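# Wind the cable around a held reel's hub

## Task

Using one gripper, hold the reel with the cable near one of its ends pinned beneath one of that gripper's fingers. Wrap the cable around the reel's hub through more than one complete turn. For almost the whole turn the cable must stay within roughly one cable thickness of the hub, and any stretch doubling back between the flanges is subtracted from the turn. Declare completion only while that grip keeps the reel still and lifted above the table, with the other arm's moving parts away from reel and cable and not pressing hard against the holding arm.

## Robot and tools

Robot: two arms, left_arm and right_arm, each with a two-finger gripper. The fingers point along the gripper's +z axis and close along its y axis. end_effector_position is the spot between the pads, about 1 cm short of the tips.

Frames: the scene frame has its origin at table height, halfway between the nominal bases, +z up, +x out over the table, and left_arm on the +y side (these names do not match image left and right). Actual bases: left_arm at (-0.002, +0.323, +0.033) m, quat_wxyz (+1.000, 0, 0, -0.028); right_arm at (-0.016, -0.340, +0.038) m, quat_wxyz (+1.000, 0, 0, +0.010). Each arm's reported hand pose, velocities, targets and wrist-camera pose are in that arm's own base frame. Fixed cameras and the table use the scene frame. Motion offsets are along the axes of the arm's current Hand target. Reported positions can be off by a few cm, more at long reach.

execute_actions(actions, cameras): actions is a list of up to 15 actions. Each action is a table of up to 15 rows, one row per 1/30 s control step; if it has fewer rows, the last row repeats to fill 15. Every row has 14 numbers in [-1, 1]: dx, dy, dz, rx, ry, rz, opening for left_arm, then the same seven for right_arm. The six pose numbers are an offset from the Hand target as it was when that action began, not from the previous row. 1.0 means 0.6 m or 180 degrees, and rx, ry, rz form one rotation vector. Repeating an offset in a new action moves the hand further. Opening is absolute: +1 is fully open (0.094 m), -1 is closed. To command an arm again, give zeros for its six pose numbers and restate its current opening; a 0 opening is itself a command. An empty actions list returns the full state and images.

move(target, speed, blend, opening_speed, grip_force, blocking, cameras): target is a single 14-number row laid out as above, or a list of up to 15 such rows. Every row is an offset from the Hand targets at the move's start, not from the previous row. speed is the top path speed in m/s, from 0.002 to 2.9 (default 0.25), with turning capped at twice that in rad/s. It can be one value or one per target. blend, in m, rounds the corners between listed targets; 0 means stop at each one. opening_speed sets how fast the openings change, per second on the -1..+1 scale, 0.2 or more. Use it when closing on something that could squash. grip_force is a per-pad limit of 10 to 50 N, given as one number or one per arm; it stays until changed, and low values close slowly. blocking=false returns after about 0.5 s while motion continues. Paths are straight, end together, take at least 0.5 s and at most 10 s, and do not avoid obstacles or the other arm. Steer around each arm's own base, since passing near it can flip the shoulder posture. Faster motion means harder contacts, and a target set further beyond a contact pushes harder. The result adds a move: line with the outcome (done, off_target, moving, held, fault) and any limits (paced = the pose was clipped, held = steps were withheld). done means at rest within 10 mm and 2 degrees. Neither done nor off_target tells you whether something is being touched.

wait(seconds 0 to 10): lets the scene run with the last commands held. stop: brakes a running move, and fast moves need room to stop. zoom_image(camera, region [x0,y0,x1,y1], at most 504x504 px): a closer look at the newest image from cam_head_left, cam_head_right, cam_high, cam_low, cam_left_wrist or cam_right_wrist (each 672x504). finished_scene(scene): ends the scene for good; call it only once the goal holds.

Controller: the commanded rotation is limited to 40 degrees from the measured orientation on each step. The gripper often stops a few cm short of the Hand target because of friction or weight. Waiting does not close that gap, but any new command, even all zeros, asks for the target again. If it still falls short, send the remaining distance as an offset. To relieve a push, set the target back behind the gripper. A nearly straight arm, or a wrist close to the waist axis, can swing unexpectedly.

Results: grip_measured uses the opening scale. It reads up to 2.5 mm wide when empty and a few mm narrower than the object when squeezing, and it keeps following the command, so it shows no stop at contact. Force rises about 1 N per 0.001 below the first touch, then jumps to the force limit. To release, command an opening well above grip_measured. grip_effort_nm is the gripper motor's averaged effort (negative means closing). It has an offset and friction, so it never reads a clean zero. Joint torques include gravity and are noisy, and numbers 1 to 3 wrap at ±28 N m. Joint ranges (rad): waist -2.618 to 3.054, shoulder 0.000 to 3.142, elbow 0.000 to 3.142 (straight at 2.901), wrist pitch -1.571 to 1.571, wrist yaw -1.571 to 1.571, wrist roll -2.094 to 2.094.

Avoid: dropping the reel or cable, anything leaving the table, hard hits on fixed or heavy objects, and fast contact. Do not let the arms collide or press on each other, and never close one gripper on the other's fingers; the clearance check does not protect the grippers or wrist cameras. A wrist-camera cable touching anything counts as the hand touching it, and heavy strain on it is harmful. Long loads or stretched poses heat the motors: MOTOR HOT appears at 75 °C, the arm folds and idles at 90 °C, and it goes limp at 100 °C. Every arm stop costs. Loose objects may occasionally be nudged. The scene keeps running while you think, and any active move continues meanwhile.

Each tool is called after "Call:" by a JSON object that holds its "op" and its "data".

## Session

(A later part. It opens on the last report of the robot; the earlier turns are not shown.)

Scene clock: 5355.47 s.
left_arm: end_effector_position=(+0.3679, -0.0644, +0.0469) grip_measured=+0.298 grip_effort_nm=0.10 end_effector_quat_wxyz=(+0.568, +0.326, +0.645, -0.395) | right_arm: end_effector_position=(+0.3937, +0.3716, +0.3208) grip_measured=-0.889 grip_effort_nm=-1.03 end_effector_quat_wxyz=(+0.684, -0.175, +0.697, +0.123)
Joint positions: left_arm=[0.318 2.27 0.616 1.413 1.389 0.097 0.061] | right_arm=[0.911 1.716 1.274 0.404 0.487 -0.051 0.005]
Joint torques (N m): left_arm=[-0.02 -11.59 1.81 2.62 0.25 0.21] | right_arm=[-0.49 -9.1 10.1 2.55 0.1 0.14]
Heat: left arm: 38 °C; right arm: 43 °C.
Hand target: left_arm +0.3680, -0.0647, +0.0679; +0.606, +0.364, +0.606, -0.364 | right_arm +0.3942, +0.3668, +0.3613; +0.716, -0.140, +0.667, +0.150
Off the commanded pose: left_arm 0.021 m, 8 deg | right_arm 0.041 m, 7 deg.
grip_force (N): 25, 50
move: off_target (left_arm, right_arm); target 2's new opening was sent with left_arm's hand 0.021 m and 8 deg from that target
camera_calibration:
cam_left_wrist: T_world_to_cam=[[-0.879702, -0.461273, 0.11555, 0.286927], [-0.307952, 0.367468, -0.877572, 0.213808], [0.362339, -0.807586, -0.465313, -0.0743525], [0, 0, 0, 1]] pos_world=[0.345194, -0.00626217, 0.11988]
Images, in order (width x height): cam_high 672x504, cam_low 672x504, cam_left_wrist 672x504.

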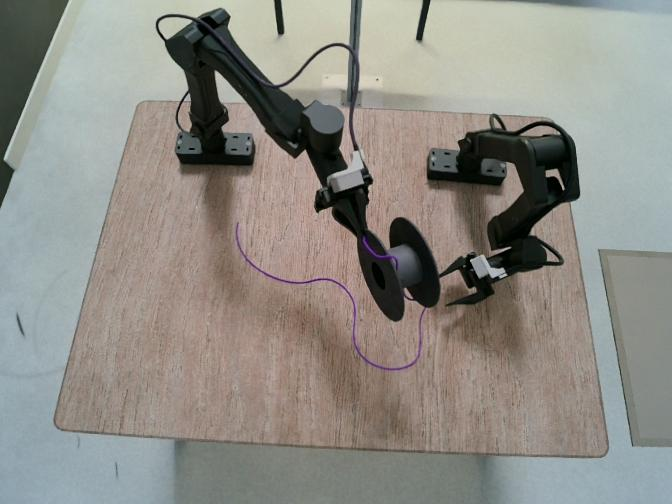

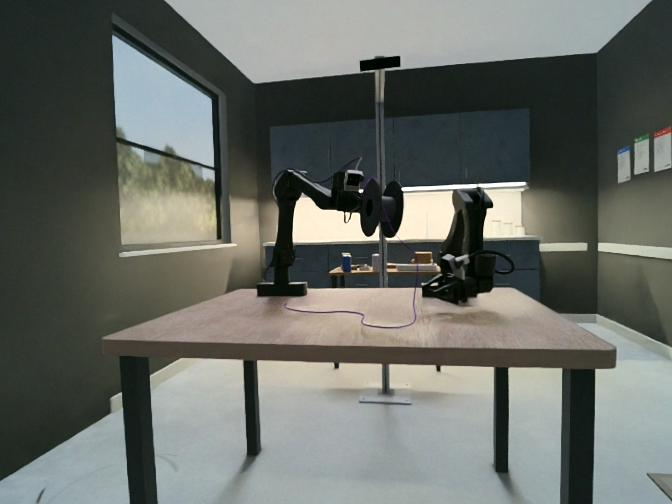

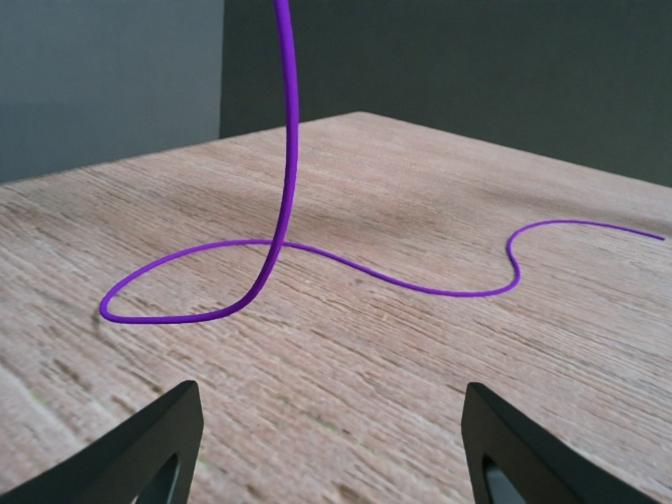

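Call:
{"op": "move", "data": {"target": [[0.005, 0.0342, 0.06, 0, 0, 0, 0.3, 0, 0, 0, 0, 0, 0, -1.0], [0.01, 0.0342, 0.1308, 0, 0, 0, 0.3, 0, 0, 0, 0, 0, 0, -1.0]], "speed": 0.1, "blend": [0.02, 0], "cameras": ["cam_left_wrist", "cam_low"]}}

Scene clock: 5399.70 s.
left_arm: end_effector_position=(+0.4168, -0.1259, +0.0528) grip_measured=+0.298 grip_effort_nm=0.09 end_effector_quat_wxyz=(+0.571, +0.348, +0.634, -0.388) | right_arm: end_effector_position=(+0.3937, +0.3716, +0.3208) grip_measured=-0.889 grip_effort_nm=-1.03 end_effector_quat_wxyz=(+0.684, -0.175, +0.697, +0.123)
Joint positions: left_arm=[0.1 2.315 0.777 1.412 1.196 0.023 0.061] | right_arm=[0.911 1.716 1.274 0.404 0.487 -0.051 0.005]
Joint torques (N m): left_arm=[0.05 -8.23 4.6 2.74 -0.06 0.13] | right_arm=[-0.28 -9.26 10.04 2.53 0.07 0.18]
Heat: left arm: 44 °C; right arm: 43 °C.
Hand target: left_arm +0.4230, -0.1243, +0.0619; +0.606, +0.364, +0.606, -0.364 | right_arm +0.3942, +0.3668, +0.3613; +0.716, -0.140, +0.667, +0.150
Off the commanded pose: left_arm 0.011 m, 6 deg | right_arm 0.041 m, 7 deg.
grip_force (N): 25, 50
move: off_target (left_arm, right_arm)
camera_calibration:
cam_left_wrist: T_world_to_cam=[[-0.894805, -0.440841, 0.0705947, 0.312098], [-0.264153, 0.395289, -0.879756, 0.242009], [0.359927, -0.805858, -0.470156, -0.137539], [0, 0, 0, 1]] pos_world=[0.392698, -0.0689145, 0.126212]
Images, in order (width x height): cam_low 672x504, cam_left_wrist 672x504.

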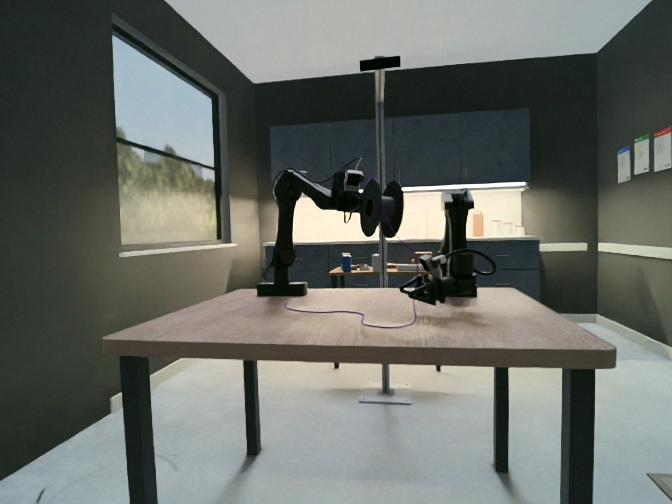

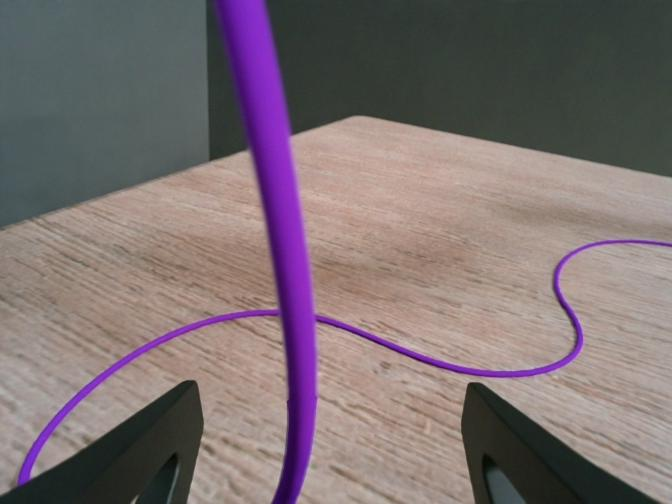

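Call:
{"op": "move", "data": {"target": [[0, 0, -0.027, 0, 0, 0, 0.3, 0, 0, 0, 0, 0, 0, -1.0], [0, 0, -0.027, 0, 0, 0, -0.97, 0, 0, 0, 0, 0, 0, -1.0]], "speed": 0.08, "cameras": ["cam_left_wrist", "cam_low", "cam_right_wrist", "cam_high"]}}

Scene clock: 5424.63 s.
left_arm: end_effector_position=(+0.4174, -0.1100, +0.0523) grip_measured=-0.934 grip_effort_nm=-0.50 end_effector_quat_wxyz=(+0.575, +0.340, +0.638, -0.383) | right_arm: end_effector_position=(+0.3937, +0.3716, +0.3208) grip_measured=-0.889 grip_effort_nm=-1.03 end_effector_quat_wxyz=(+0.684, -0.175, +0.697, +0.123)
Joint positions: left_arm=[0.143 2.315 0.773 1.412 1.217 0.026 0.003] | right_arm=[0.911 1.716 1.274 0.404 0.487 -0.051 0.005]
Joint torques (N m): left_arm=[0.23 -9.14 2.78 2.77 0.15 0.19] | right_arm=[-0.42 -9.33 10.13 2.58 0.09 0.17]
Heat: left arm: 46 °C; right arm: 43 °C.
Hand target: left_arm +0.4153, -0.1100, +0.0618; +0.606, +0.364, +0.606, -0.364 | right_arm +0.3942, +0.3668, +0.3613; +0.716, -0.140, +0.667, +0.150
Off the commanded pose: left_arm 0.010 m, 6 deg | right_arm 0.041 m, 7 deg.
grip_force (N): 25, 50
move: off_target (left_arm, right_arm); target 2's new opening was sent with left_arm's hand 0.010 m and 6 deg from that target
camera_calibration:
cam_left_wrist: T_world_to_cam=[[-0.884764, -0.460385, 0.0723753, 0.313287], [-0.273883, 0.388001, -0.880025, 0.238724], [0.377068, -0.798437, -0.469381, -0.131436], [0, 0, 0, 1]] pos_world=[0.392128, -0.0533358, 0.125715]
cam_right_wrist: T_world_to_cam=[[0.401731, -0.913655, 0.0620195, 0.159512], [-0.400776, -0.236306, -0.885177, 0.564848], [0.823402, 0.330747, -0.461102, -0.21079], [0, 0, 0, 1]] pos_world=[0.335861, 0.348934, 0.392902]
Images, in order (width x height): cam_high 672x504, cam_low 672x504, cam_left_wrist 672x504, cam_right_wrist 672x504.

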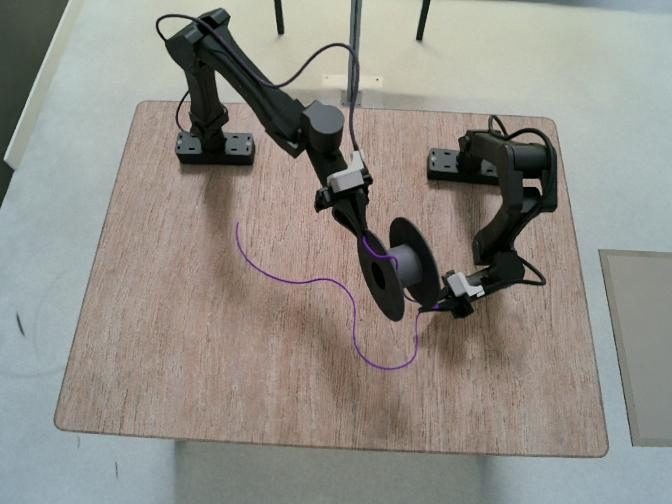

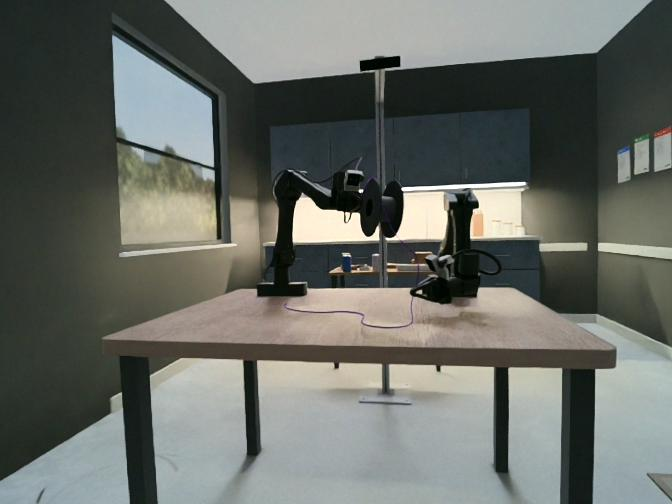

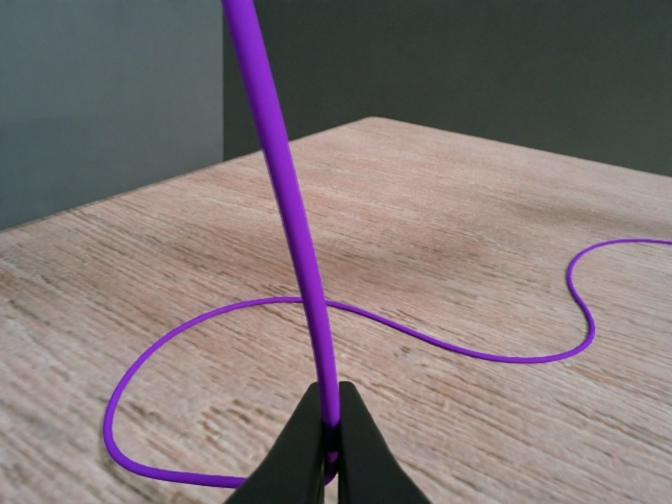

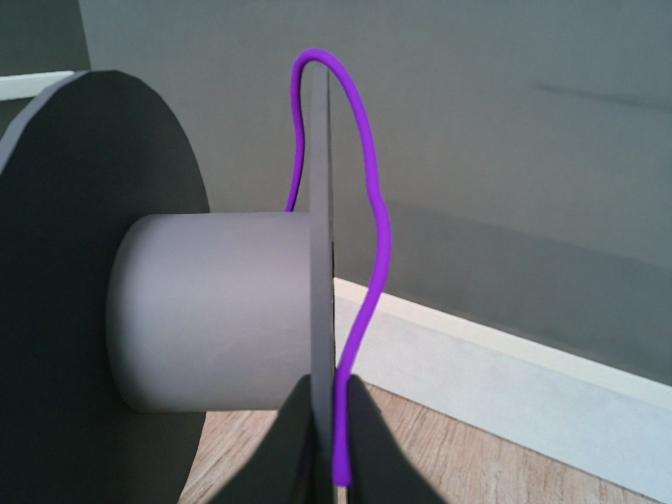

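Call:
{"op": "move", "data": {"target": [[0, 0, 0, 0, 0, 0, -0.72, 0, 0, 0, 0, 0, 0, -1.0], [0, 0, 0, 0, 0, 0, -0.72, -0.1662, 0, 0.0118, 0, 0, 0, -1.0]], "speed": 0.08, "cameras": ["cam_left_wrist", "cam_low", "cam_right_wrist"]}}

Scene clock: 5615.60 s.
left_arm: end_effector_position=(+0.4174, -0.1100, +0.0523) grip_measured=-0.722 grip_effort_nm=0.10 end_effector_quat_wxyz=(+0.575, +0.340, +0.638, -0.383) | right_arm: end_effector_position=(+0.3932, +0.3710, +0.4254) grip_measured=-0.889 grip_effort_nm=-1.03 end_effector_quat_wxyz=(+0.690, -0.171, +0.692, +0.127)
Joint positions: left_arm=[0.143 2.315 0.773 1.412 1.217 0.026 0.013] | right_arm=[0.911 1.711 1.669 0.025 0.487 -0.051 0.005]
Joint torques (N m): left_arm=[0.06 -9.03 2.77 2.82 0.17 0.14] | right_arm=[-0.47 -7.6 11.86 2.35 0.09 0.14]
Heat: left arm: 53 °C; right arm: 43 °C.
Hand target: left_arm +0.4153, -0.1100, +0.0618; +0.606, +0.364, +0.606, -0.364 | right_arm +0.3941, +0.3668, +0.4613; +0.716, -0.140, +0.667, +0.150
Off the commanded pose: left_arm 0.010 m, 6 deg | right_arm 0.036 m, 6 deg.
grip_force (N): 25, 50
move: off_target (left_arm, right_arm)
camera_calibration:
cam_left_wrist: T_world_to_cam=[[-0.884764, -0.460385, 0.0723753, 0.313287], [-0.273883, 0.388001, -0.880025, 0.238724], [0.377068, -0.798437, -0.469381, -0.131436], [0, 0, 0, 1]] pos_world=[0.392128, -0.0533358, 0.125715]
cam_right_wrist: T_world_to_cam=[[0.401066, -0.914525, 0.0528187, 0.157201], [-0.390113, -0.222685, -0.893433, 0.651316], [0.828829, 0.337721, -0.44608, -0.173055], [0, 0, 0, 1]] pos_world=[0.334472, 0.347247, 0.496408]
Images, in order (width x height): cam_low 672x504, cam_left_wrist 672x504, cam_right_wrist 672x504.

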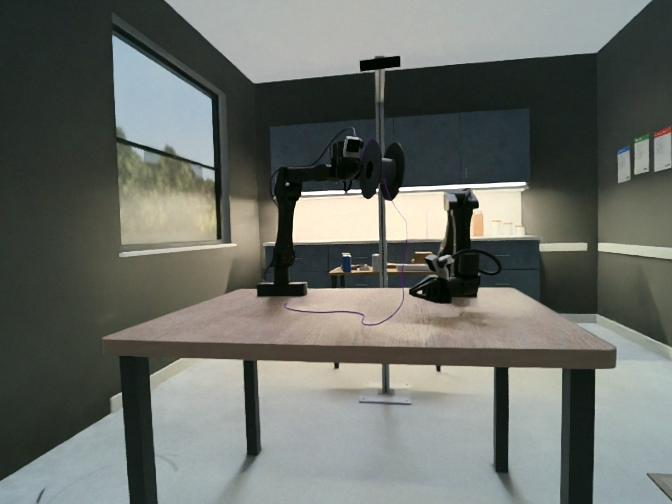

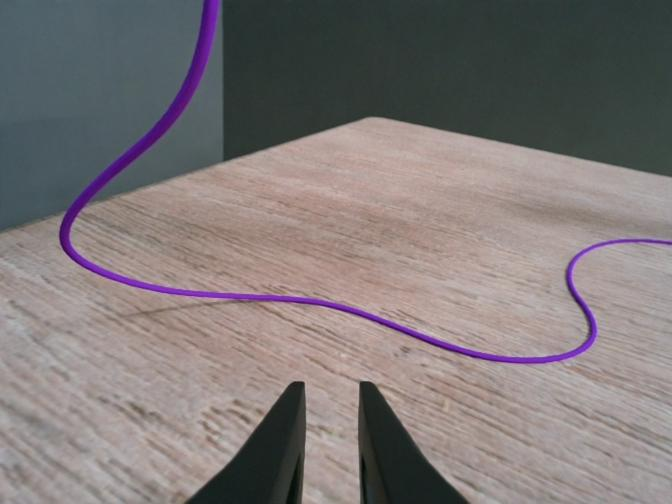

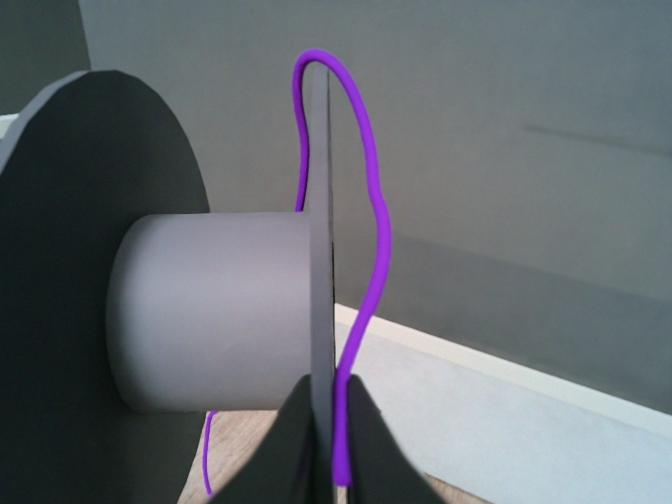

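Call:
{"op": "zoom_image", "data": {"camera": "cam_left_wrist", "region": [20, 0, 272, 310]}}

Call:
{"op": "zoom_image", "data": {"camera": "cam_low", "region": [340, 130, 480, 340]}}

Scaled by 1.626 from the camera's 672x504 image, which has a finer 960x720 frame.

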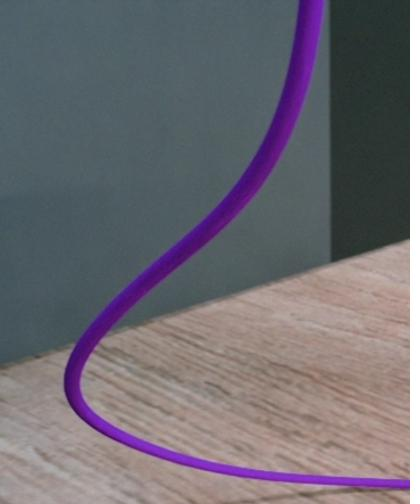

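Scaled by 2.400 from the camera's 672x504 image, which has a finer 960x720 frame.

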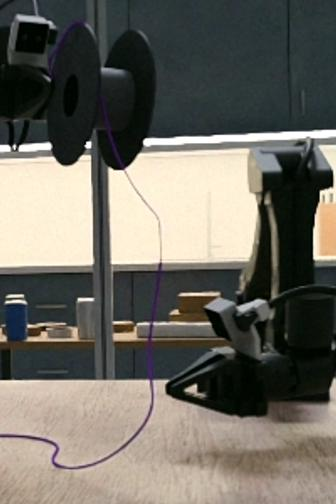

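Call:
{"op": "move", "data": {"target": [-0.0553, 0.1093, 0.0378, 0, 0, 0.222, 0.4, 0, 0, 0, 0, 0, 0, -1.0], "speed": 0.12, "cameras": ["cam_left_wrist"]}}

Scene clock: 5676.07 s.
left_arm: end_effector_position=(+0.4815, -0.1009, +0.0972) grip_measured=+0.399 grip_effort_nm=0.10 end_effector_quat_wxyz=(+0.693, +0.544, +0.452, -0.139) | right_arm: end_effector_position=(+0.3932, +0.3710, +0.4254) grip_measured=-0.889 grip_effort_nm=-1.03 end_effector_quat_wxyz=(+0.690, -0.171, +0.692, +0.127)
Joint positions: left_arm=[0.143 2.315 1.05 1.265 1.219 0.68 0.066] | right_arm=[0.911 1.711 1.669 0.025 0.487 -0.051 0.005]
Joint torques (N m): left_arm=[0.32 -10.17 6.31 1.71 0.08 0.22] | right_arm=[-0.38 -7.71 12.07 2.38 0.06 0.16]
Heat: left arm: 52 °C; right arm: 44 °C.
Hand target: left_arm +0.4839, -0.0992, +0.0950; +0.694, +0.549, +0.445, -0.135 | right_arm +0.3941, +0.3668, +0.4613; +0.716, -0.140, +0.667, +0.150
Off the commanded pose: left_arm 0.004 m, 1 deg | right_arm 0.036 m, 6 deg.
grip_force (N): 25, 50
move: off_target (right_arm)
camera_calibration:
cam_left_wrist: T_world_to_cam=[[-0.678793, -0.346246, -0.647575, 0.353138], [0.314759, 0.659551, -0.682583, 0.0170078], [0.66345, -0.667163, -0.338714, -0.264687], [0, 0, 0, 1]] pos_world=[0.409962, -0.0655342, 0.150639]
Images, in order (width x height): cam_left_wrist 672x504.

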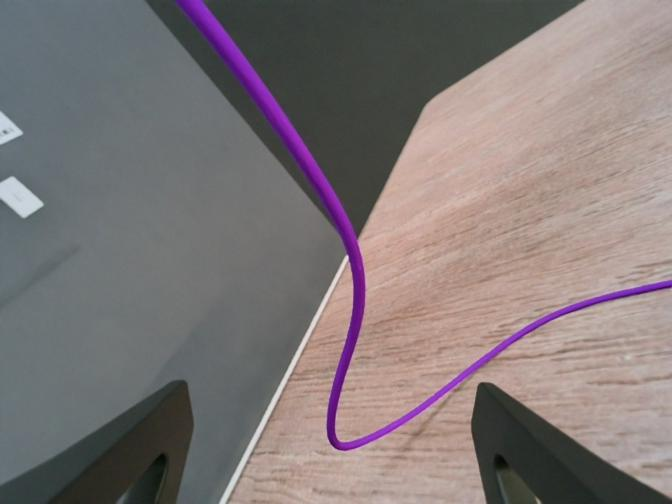

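Call:
{"op": "move", "data": {"target": [[0, -0.0158, 0.1017, 0, 0, 0, 0.4, 0, 0, 0, 0, 0, 0, -1.0], [0, -0.0158, 0.1017, 0, 0, 0, -0.97, 0, 0, 0, 0, 0, 0, -1.0]], "speed": 0.1, "cameras": ["cam_left_wrist", "cam_low", "cam_right_wrist"]}}

Scene clock: 5707.97 s.
left_arm: end_effector_position=(+0.5001, -0.1578, +0.0927) grip_measured=-0.965 grip_effort_nm=-0.27 end_effector_quat_wxyz=(+0.692, +0.549, +0.446, -0.145) | right_arm: end_effector_position=(+0.3932, +0.3710, +0.4254) grip_measured=-0.889 grip_effort_nm=-1.03 end_effector_quat_wxyz=(+0.690, -0.171, +0.692, +0.127)
Joint positions: left_arm=[0.004 2.365 1.137 1.226 1.099 0.684 0.002] | right_arm=[0.911 1.711 1.669 0.025 0.487 -0.051 0.005]
Joint torques (N m): left_arm=[-0.06 -10.21 6.83 1.82 -0.12 0.18] | right_arm=[-0.55 -7.73 11.93 2.37 0.09 0.15]
Heat: left arm: 45 °C; right arm: 45 °C.
Hand target: left_arm +0.5062, -0.1565, +0.0889; +0.694, +0.550, +0.445, -0.135 | right_arm +0.3941, +0.3668, +0.4613; +0.716, -0.140, +0.667, +0.150
Off the commanded pose: left_arm 0.007 m, 1 deg | right_arm 0.036 m, 6 deg.
grip_force (N): 25, 50
move: off_target (right_arm)
camera_calibration:
cam_left_wrist: T_world_to_cam=[[-0.684055, -0.332028, -0.649482, 0.348189], [0.328525, 0.654737, -0.680728, 0.037737], [0.65126, -0.679027, -0.338796, -0.312262], [0, 0, 0, 1]] pos_world=[0.429147, -0.121134, 0.146038]
cam_right_wrist: T_world_to_cam=[[0.401066, -0.914525, 0.0528187, 0.157201], [-0.390113, -0.222685, -0.893433, 0.651316], [0.828829, 0.337721, -0.44608, -0.173055], [0, 0, 0, 1]] pos_world=[0.334472, 0.347247, 0.496408]
Images, in order (width x height): cam_low 672x504, cam_left_wrist 672x504, cam_right_wrist 672x504.

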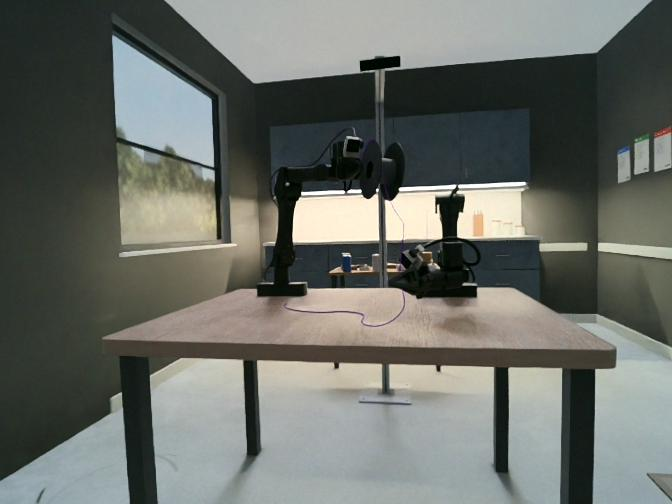

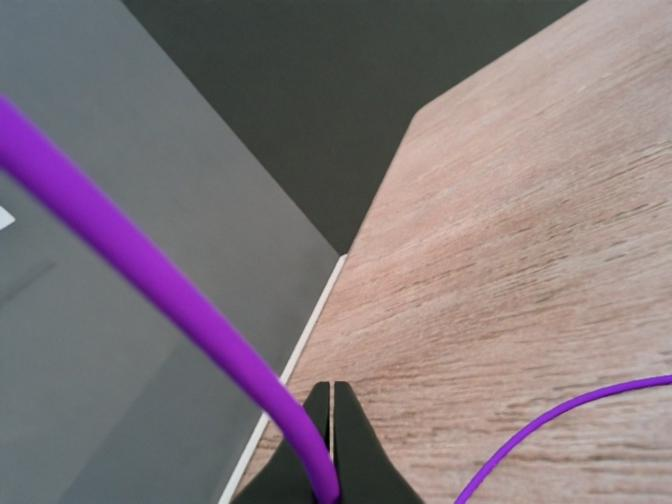

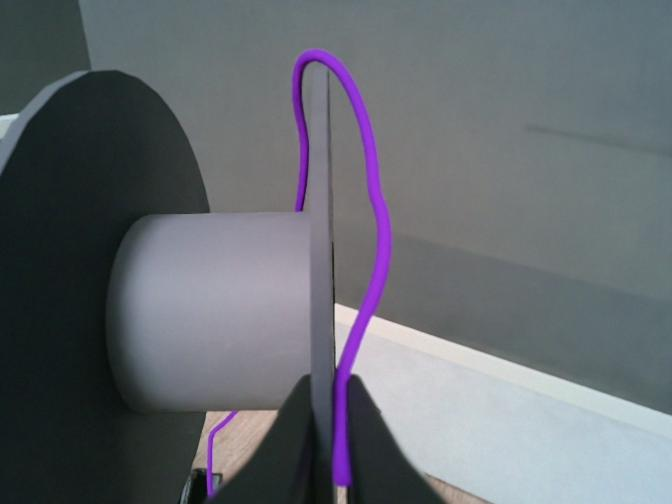

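Call:
{"op": "move", "data": {"target": [[0, 0, 0, 0, 0, 0, -0.5, 0, 0, 0, 0, 0, 0, -1.0], [0, 0, -0.0383, 0, 0, 0, -0.5, 0, 0, 0, 0, 0, 0, -1.0], [0, 0, -0.0383, 0, 0, 0, -0.97, 0, 0, 0, 0, 0, 0, -1.0]], "speed": 0.06, "cameras": ["cam_left_wrist", "cam_right_wrist"]}}

Scene clock: 5734.57 s.
left_arm: end_effector_position=(+0.4981, -0.1356, +0.0872) grip_measured=-0.937 grip_effort_nm=-0.49 end_effector_quat_wxyz=(+0.690, +0.543, +0.457, -0.141) | right_arm: end_effector_position=(+0.3932, +0.3710, +0.4254) grip_measured=-0.889 grip_effort_nm=-1.03 end_effector_quat_wxyz=(+0.690, -0.171, +0.692, +0.127)
Joint positions: left_arm=[0.053 2.365 1.114 1.235 1.125 0.685 0.003] | right_arm=[0.911 1.711 1.669 0.025 0.487 -0.051 0.005]
Joint torques (N m): left_arm=[0.18 -11.75 4.34 2 0.11 0.17] | right_arm=[-0.44 -7.83 11.81 2.36 0.08 0.15]
Heat: left arm: 43 °C; right arm: 45 °C.
Hand target: left_arm +0.4954, -0.1361, +0.0889; +0.694, +0.549, +0.445, -0.135 | right_arm +0.3941, +0.3668, +0.4613; +0.716, -0.140, +0.667, +0.150
Off the commanded pose: left_arm 0.003 m, 2 deg | right_arm 0.036 m, 6 deg.
grip_force (N): 25, 50
move: off_target (right_arm)
camera_calibration:
cam_left_wrist: T_world_to_cam=[[-0.685294, -0.348148, -0.63966, 0.348318], [0.303521, 0.661878, -0.685414, 0.0339716], [0.662003, -0.663861, -0.347911, -0.300232], [0, 0, 0, 1]] pos_world=[0.427144, -0.100531, 0.141636]
cam_right_wrist: T_world_to_cam=[[0.401066, -0.914525, 0.0528187, 0.157201], [-0.390113, -0.222685, -0.893433, 0.651316], [0.828829, 0.337721, -0.44608, -0.173055], [0, 0, 0, 1]] pos_world=[0.334472, 0.347247, 0.496408]
Images, in order (width x height): cam_left_wrist 672x504, cam_right_wrist 672x504.

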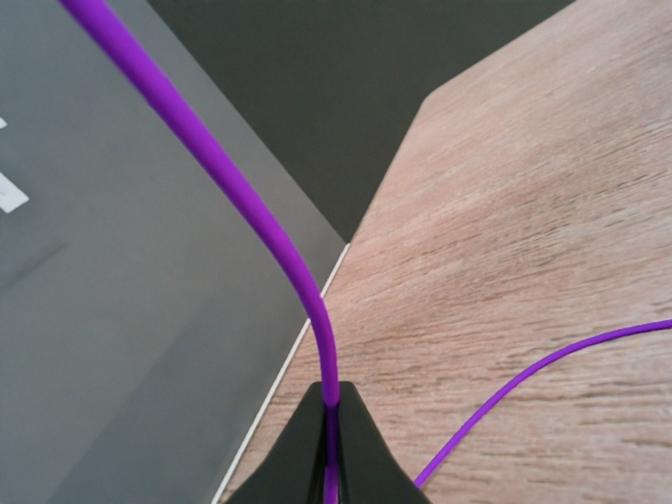

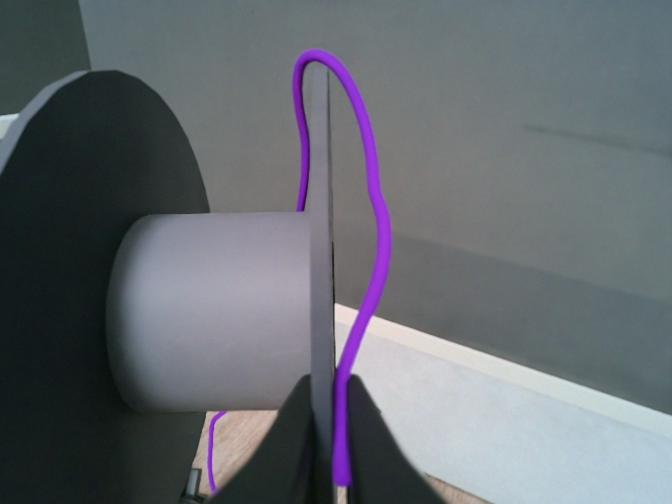

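Call:
{"op": "move", "data": {"target": [[-0.1258, -0.0875, 0.0033, 0, 0, -0.222, -0.97, 0, 0, 0, 0, 0, 0, -1.0], [-0.3533, -0.2447, 0.0015, 0, 0, -0.4167, -0.97, 0, 0, 0, 0, 0, 0, -1.0], [-0.5923, -0.1332, -0.1222, 0, 0, -0.5556, -0.97, 0, 0, 0, 0, 0, 0, -1.0]], "speed": 0.18, "blend": [0.03, 0.03, 0], "cameras": ["cam_left_wrist", "cam_right_wrist", "cam_low", "cam_high"]}}

Scene clock: 5819.87 s.
left_arm: end_effector_position=(+0.2070, -0.2084, +0.2934) grip_measured=-0.938 grip_effort_nm=-0.56 end_effector_quat_wxyz=(+0.328, +0.000, +0.719, -0.613) | right_arm: end_effector_position=(+0.3932, +0.3710, +0.4249) grip_measured=-0.889 grip_effort_nm=-1.03 end_effector_quat_wxyz=(+0.689, -0.171, +0.692, +0.127)
Joint positions: left_arm=[-0.393 0.652 0.506 0.103 0.686 -1.052 0.003] | right_arm=[0.911 1.711 1.669 0.023 0.487 -0.051 0.005]
Joint torques (N m): left_arm=[0.36 -0.16 10.5 2.1 0.08 0.11] | right_arm=[-0.4 -7.66 11.89 2.38 0.1 0.15]
Heat: left arm: 43 °C; right arm: 46 °C.
Hand target: left_arm +0.2054, -0.2075, +0.3101; +0.343, +0.012, +0.707, -0.618 | right_arm +0.3941, +0.3668, +0.4613; +0.716, -0.140, +0.667, +0.150
Off the commanded pose: left_arm 0.017 m, 3 deg | right_arm 0.037 m, 6 deg.
grip_force (N): 25, 50
move: off_target (left_arm, right_arm)
camera_calibration:
cam_left_wrist: T_world_to_cam=[[-0.429541, -0.24316, 0.869694, -0.218596], [-0.899081, 0.0249862, -0.43707, 0.355265], [0.0845474, -0.969664, -0.229353, -0.0631862], [0, 0, 0, 1]] pos_world=[0.230858, -0.1233, 0.330895]
cam_right_wrist: T_world_to_cam=[[0.401126, -0.914447, 0.0537038, 0.156782], [-0.391205, -0.224026, -0.89262, 0.651536], [0.828285, 0.337044, -0.447599, -0.172134], [0, 0, 0, 1]] pos_world=[0.334571, 0.347346, 0.496108]
Images, in order (width x height): cam_high 672x504, cam_low 672x504, cam_left_wrist 672x504, cam_right_wrist 672x504.

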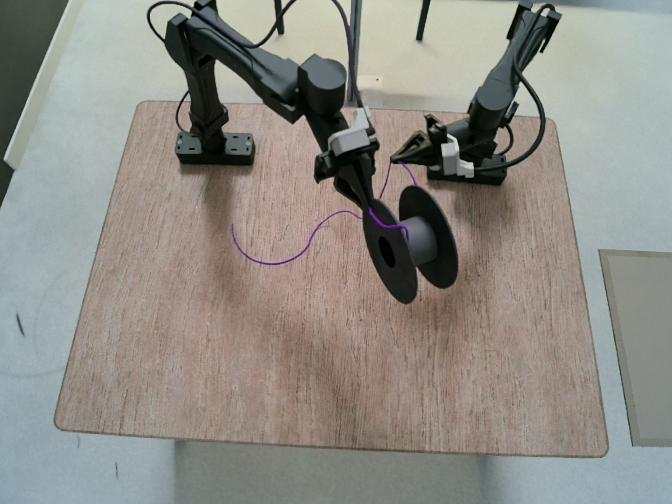

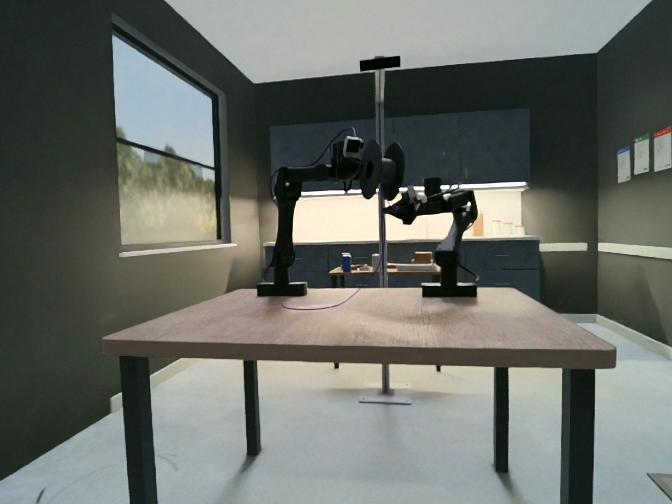

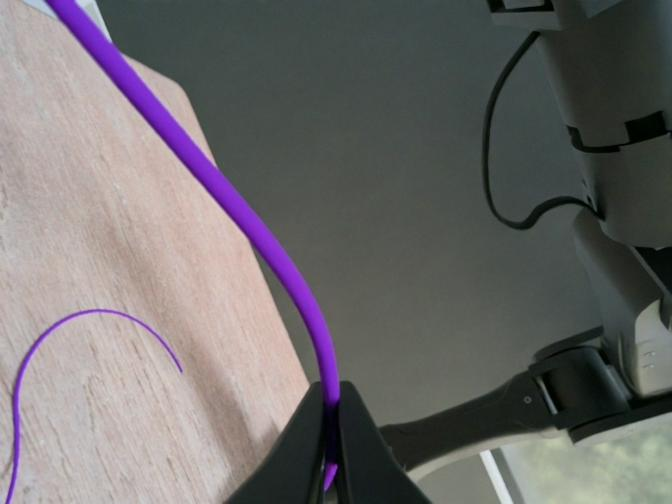

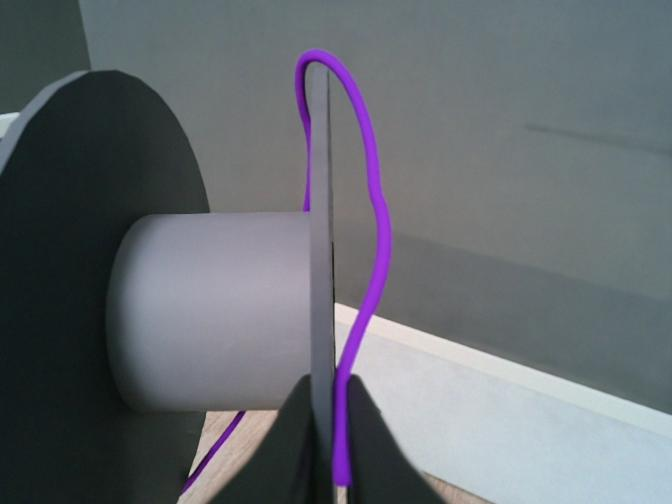

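Call:
{"op": "move", "data": {"target": [[-0.1645, -0.2513, -0.001, 0, 0, -0.1389, -0.97, 0, 0, 0, 0, 0, 0, -1.0], [-0.3503, -0.3073, 0.006, 0, 0, -0.2667, -0.97, 0, 0, 0, 0, 0, 0, -1.0], [-0.5067, -0.2112, 0.0292, 0, 0, -0.2667, -0.97, 0, 0, 0, 0, 0, 0, -1.0]], "speed": 0.18, "blend": [0.03, 0.03, 0], "cameras": ["cam_left_wrist", "cam_right_wrist", "cam_low", "cam_high"]}}

Scene clock: 5856.13 s.
left_arm: end_effector_position=(+0.3987, -0.1261, +0.5706) grip_measured=-0.938 grip_effort_nm=-0.56 end_effector_quat_wxyz=(+0.077, -0.288, +0.643, -0.706) | right_arm: end_effector_position=(+0.3932, +0.3710, +0.4249) grip_measured=-0.889 grip_effort_nm=-1.03 end_effector_quat_wxyz=(+0.689, -0.171, +0.692, +0.127)
Joint positions: left_arm=[0.093 1.776 2.395 -0.601 1.134 -1.899 0.003] | right_arm=[0.911 1.711 1.669 0.023 0.487 -0.051 0.005]
Joint torques (N m): left_arm=[0.06 -6.74 7.6 1.54 0.42 0.08] | right_arm=[-0.17 -7.49 11.96 2.4 0.05 0.16]
Heat: left arm: 41 °C; right arm: 46 °C.
Hand target: left_arm +0.3905, -0.1292, +0.5715; +0.061, -0.277, +0.651, -0.704 | right_arm +0.3941, +0.3668, +0.4613; +0.716, -0.140, +0.667, +0.150
Off the commanded pose: left_arm 0.009 m, 2 deg | right_arm 0.037 m, 6 deg.
grip_force (N): 25, 50
move: off_target (right_arm)
camera_calibration:
cam_left_wrist: T_world_to_cam=[[0.232025, 0.164211, 0.958749, -0.620566], [-0.967341, -0.0644626, 0.245146, 0.273378], [0.102059, -0.984317, 0.143891, -0.157725], [0, 0, 0, 1]] pos_world=[0.424534, -0.0357247, 0.550645]
cam_right_wrist: T_world_to_cam=[[0.401126, -0.914447, 0.0537038, 0.156782], [-0.391205, -0.224026, -0.89262, 0.651536], [0.828285, 0.337044, -0.447599, -0.172134], [0, 0, 0, 1]] pos_world=[0.334571, 0.347346, 0.496108]
Images, in order (width x height): cam_high 672x504, cam_low 672x504, cam_left_wrist 672x504, cam_right_wrist 672x504.

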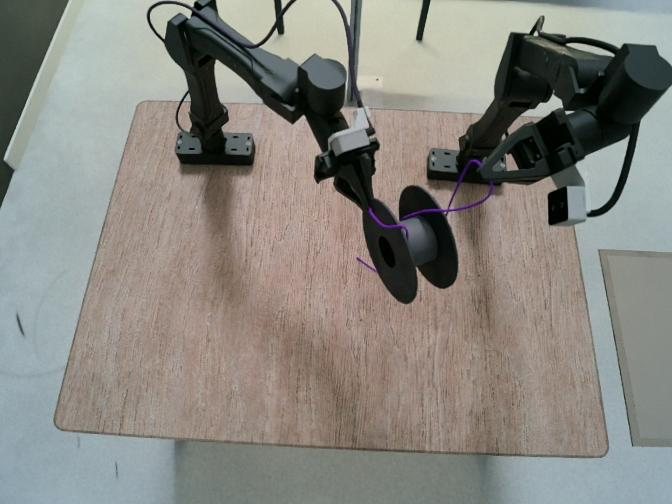

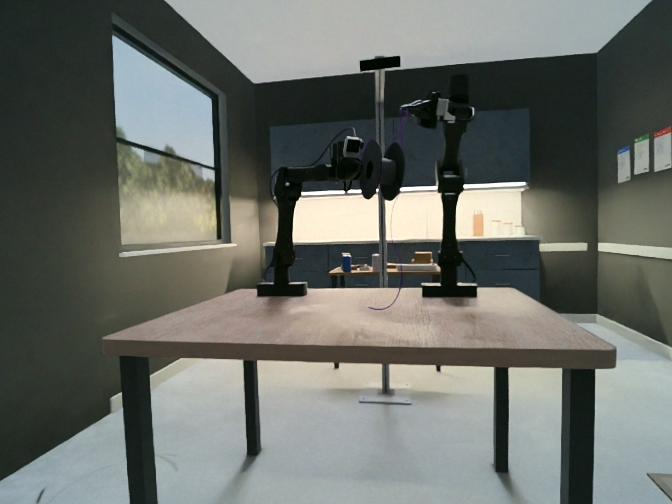

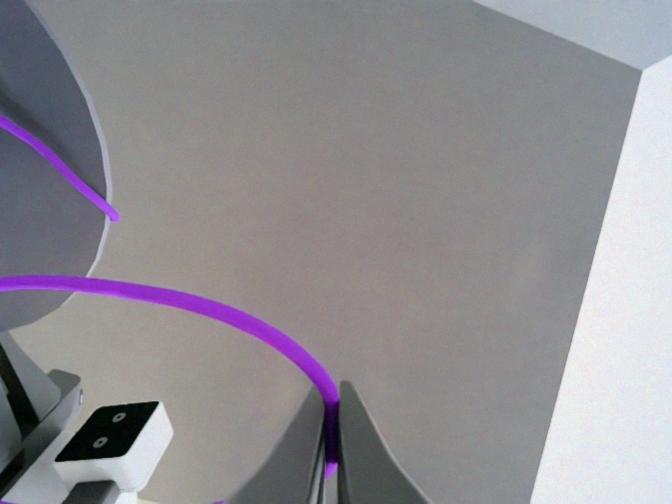

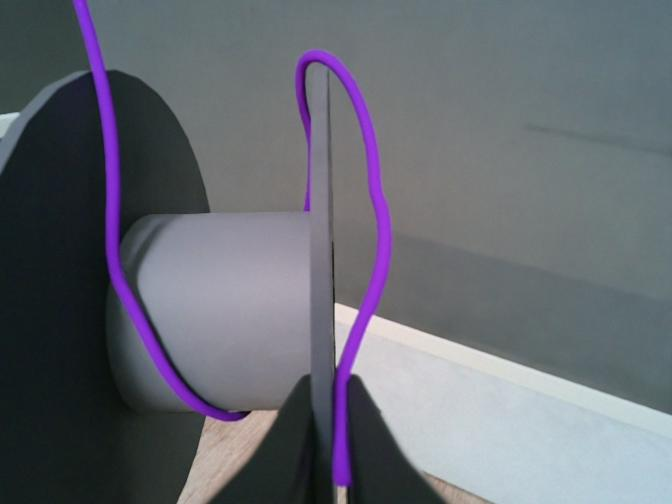

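Call:
{"op": "move", "data": {"target": [[-0.1718, 0.0428, 0.0227, 0, 0, 0, -0.97, 0, 0, 0, 0, 0, 0, -1.0], [-0.3035, 0.2013, 0.0883, 0, 0, 0, -0.97, 0, 0, 0, 0, 0, 0, -1.0]], "speed": 0.15, "blend": [0.03, 0], "cameras": ["cam_left_wrist", "cam_right_wrist", "cam_low", "cam_high"]}}

Scene clock: 5887.37 s.
left_arm: end_effector_position=(+0.5297, -0.1150, +0.4064) grip_measured=-0.938 grip_effort_nm=-0.56 end_effector_quat_wxyz=(+0.058, -0.271, +0.653, -0.705) | right_arm: end_effector_position=(+0.3948, +0.3694, +0.4207) grip_measured=-0.889 grip_effort_nm=-1.03 end_effector_quat_wxyz=(+0.685, -0.172, +0.697, +0.121)
Joint positions: left_arm=[0.099 2.006 1.958 0.051 1.194 -1.884 0.003] | right_arm=[0.909 1.713 1.669 0.009 0.492 -0.051 0.005]
Joint torques (N m): left_arm=[0.34 -10.67 7.01 1.85 -0.07 0.04] | right_arm=[-0.12 -8.17 11.71 2.57 0.03 0.17]
Heat: left arm: 39 °C; right arm: 46 °C.
Hand target: left_arm +0.5350, -0.1121, +0.4003; +0.061, -0.277, +0.651, -0.704 | right_arm +0.3941, +0.3668, +0.4613; +0.716, -0.140, +0.667, +0.150
Off the commanded pose: left_arm 0.009 m, 1 deg | right_arm 0.041 m, 7 deg.
grip_force (N): 25, 50
move: off_target (right_arm)
camera_calibration:
cam_left_wrist: T_world_to_cam=[[0.242539, 0.145252, 0.959206, -0.503248], [-0.968907, -0.0135898, 0.24705, 0.446908], [0.04892, -0.989301, 0.13744, -0.106435], [0, 0, 0, 1]] pos_world=[0.560277, -0.0261246, 0.386938]
cam_right_wrist: T_world_to_cam=[[0.394313, -0.916913, 0.061542, 0.155179], [-0.401684, -0.232199, -0.885852, 0.652339], [0.826539, 0.324582, -0.459869, -0.164444], [0, 0, 0, 1]] pos_world=[0.336764, 0.347133, 0.492703]
Images, in order (width x height): cam_high 672x504, cam_low 672x504, cam_left_wrist 672x504, cam_right_wrist 672x504.

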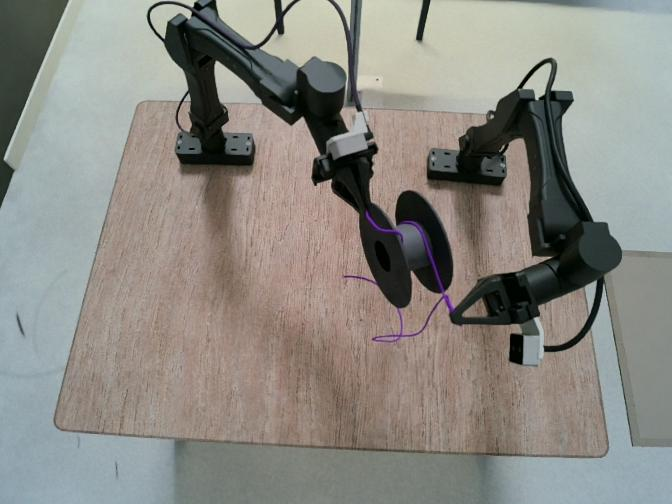

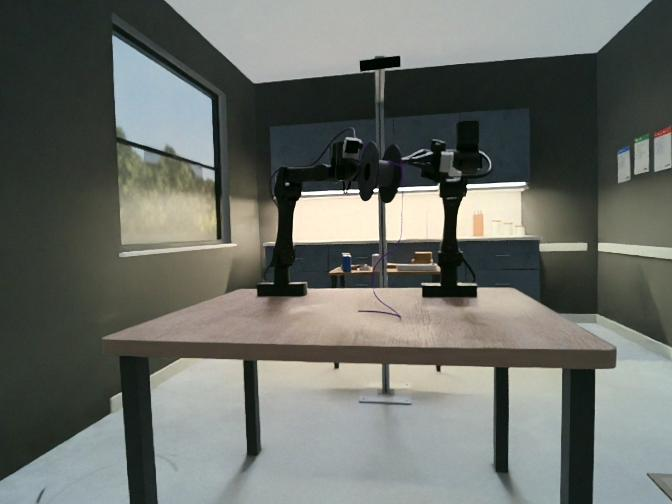

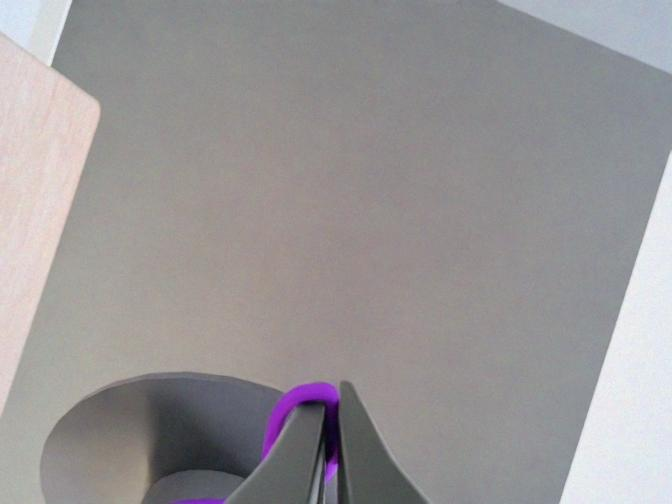

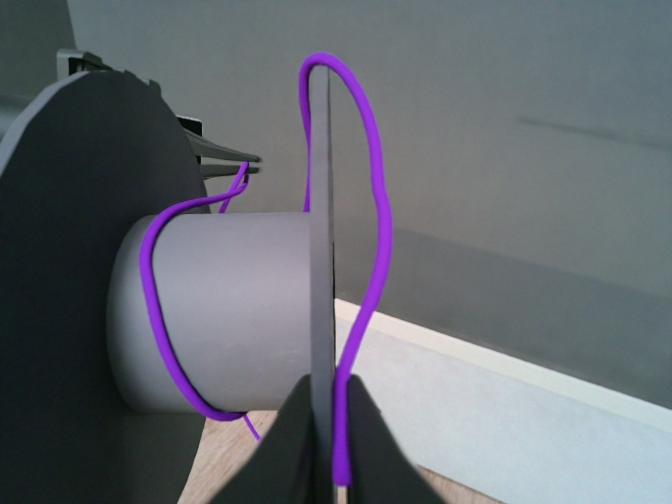

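Call:
{"op": "move", "data": {"target": [[0.001, 0.14, 0.0009, 0, 0, 0, -0.97, 0, 0, 0, 0, 0, 0, -1.0]], "speed": 0.12, "cameras": ["cam_left_wrist", "cam_right_wrist", "cam_high"]}}

Scene clock: 5928.47 s.
left_arm: end_effector_position=(+0.5121, -0.1288, +0.3100) grip_measured=-0.938 grip_effort_nm=-0.56 end_effector_quat_wxyz=(+0.040, -0.274, +0.655, -0.703) | right_arm: end_effector_position=(+0.3957, +0.3695, +0.4108) grip_measured=-0.889 grip_effort_nm=-1.03 end_effector_quat_wxyz=(+0.675, -0.179, +0.707, +0.111)
Joint positions: left_arm=[0.075 1.948 1.505 0.419 1.194 -1.888 0.003] | right_arm=[0.909 1.718 1.669 -0.025 0.496 -0.051 0.005]
Joint torques (N m): left_arm=[0.24 -13.35 6.52 1.74 -0.25 0.08] | right_arm=[-0.17 -8.99 11.18 2.83 0.01 0.16]
Heat: left arm: 39 °C; right arm: 46 °C.
Hand target: left_arm +0.5118, -0.1250, +0.3206; +0.061, -0.277, +0.651, -0.704 | right_arm +0.3941, +0.3668, +0.4613; +0.716, -0.140, +0.667, +0.150
Off the commanded pose: left_arm 0.011 m, 3 deg | right_arm 0.051 m, 9 deg.
grip_force (N): 25, 50
move: off_target (left_arm, right_arm)
camera_calibration:
cam_left_wrist: T_world_to_cam=[[0.274598, 0.143162, 0.950842, -0.418543], [-0.961099, 0.0102661, 0.276014, 0.443638], [0.0297534, -0.989646, 0.140412, -0.097083], [0, 0, 0, 1]] pos_world=[0.5442, -0.0407127, 0.289149]
cam_right_wrist: T_world_to_cam=[[0.392093, -0.916454, 0.0798459, 0.148673], [-0.422951, -0.256669, -0.869041, 0.654522], [0.81693, 0.306974, -0.488254, -0.147757], [0, 0, 0, 1]] pos_world=[0.339244, 0.349606, 0.484793]
Images, in order (width x height): cam_high 672x504, cam_left_wrist 672x504, cam_right_wrist 672x504.

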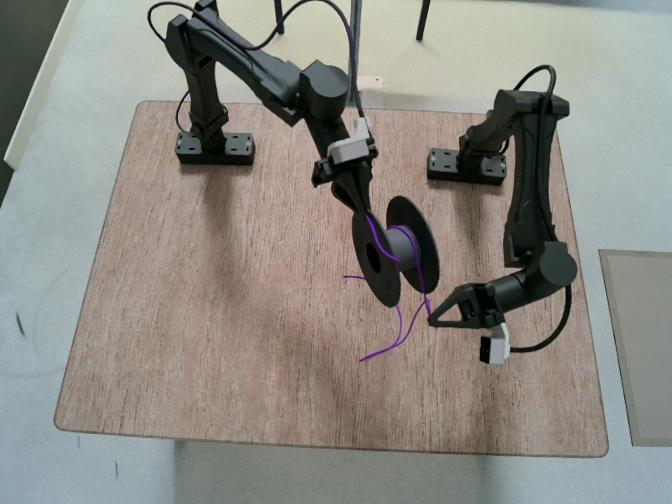

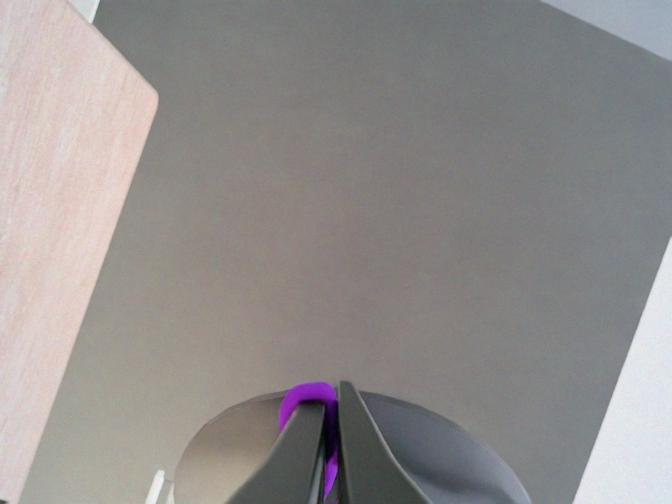

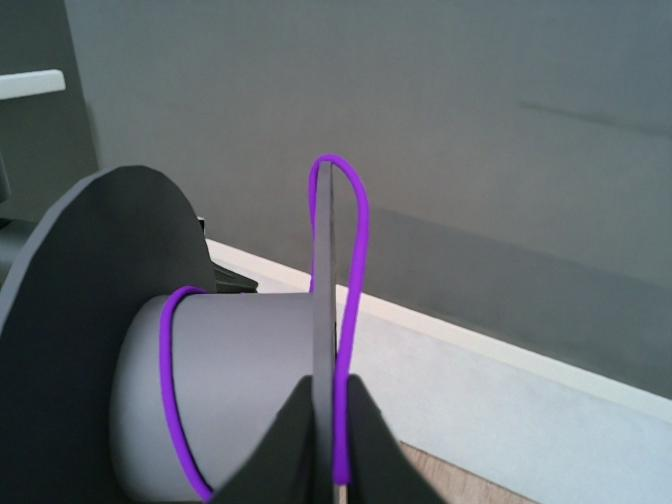

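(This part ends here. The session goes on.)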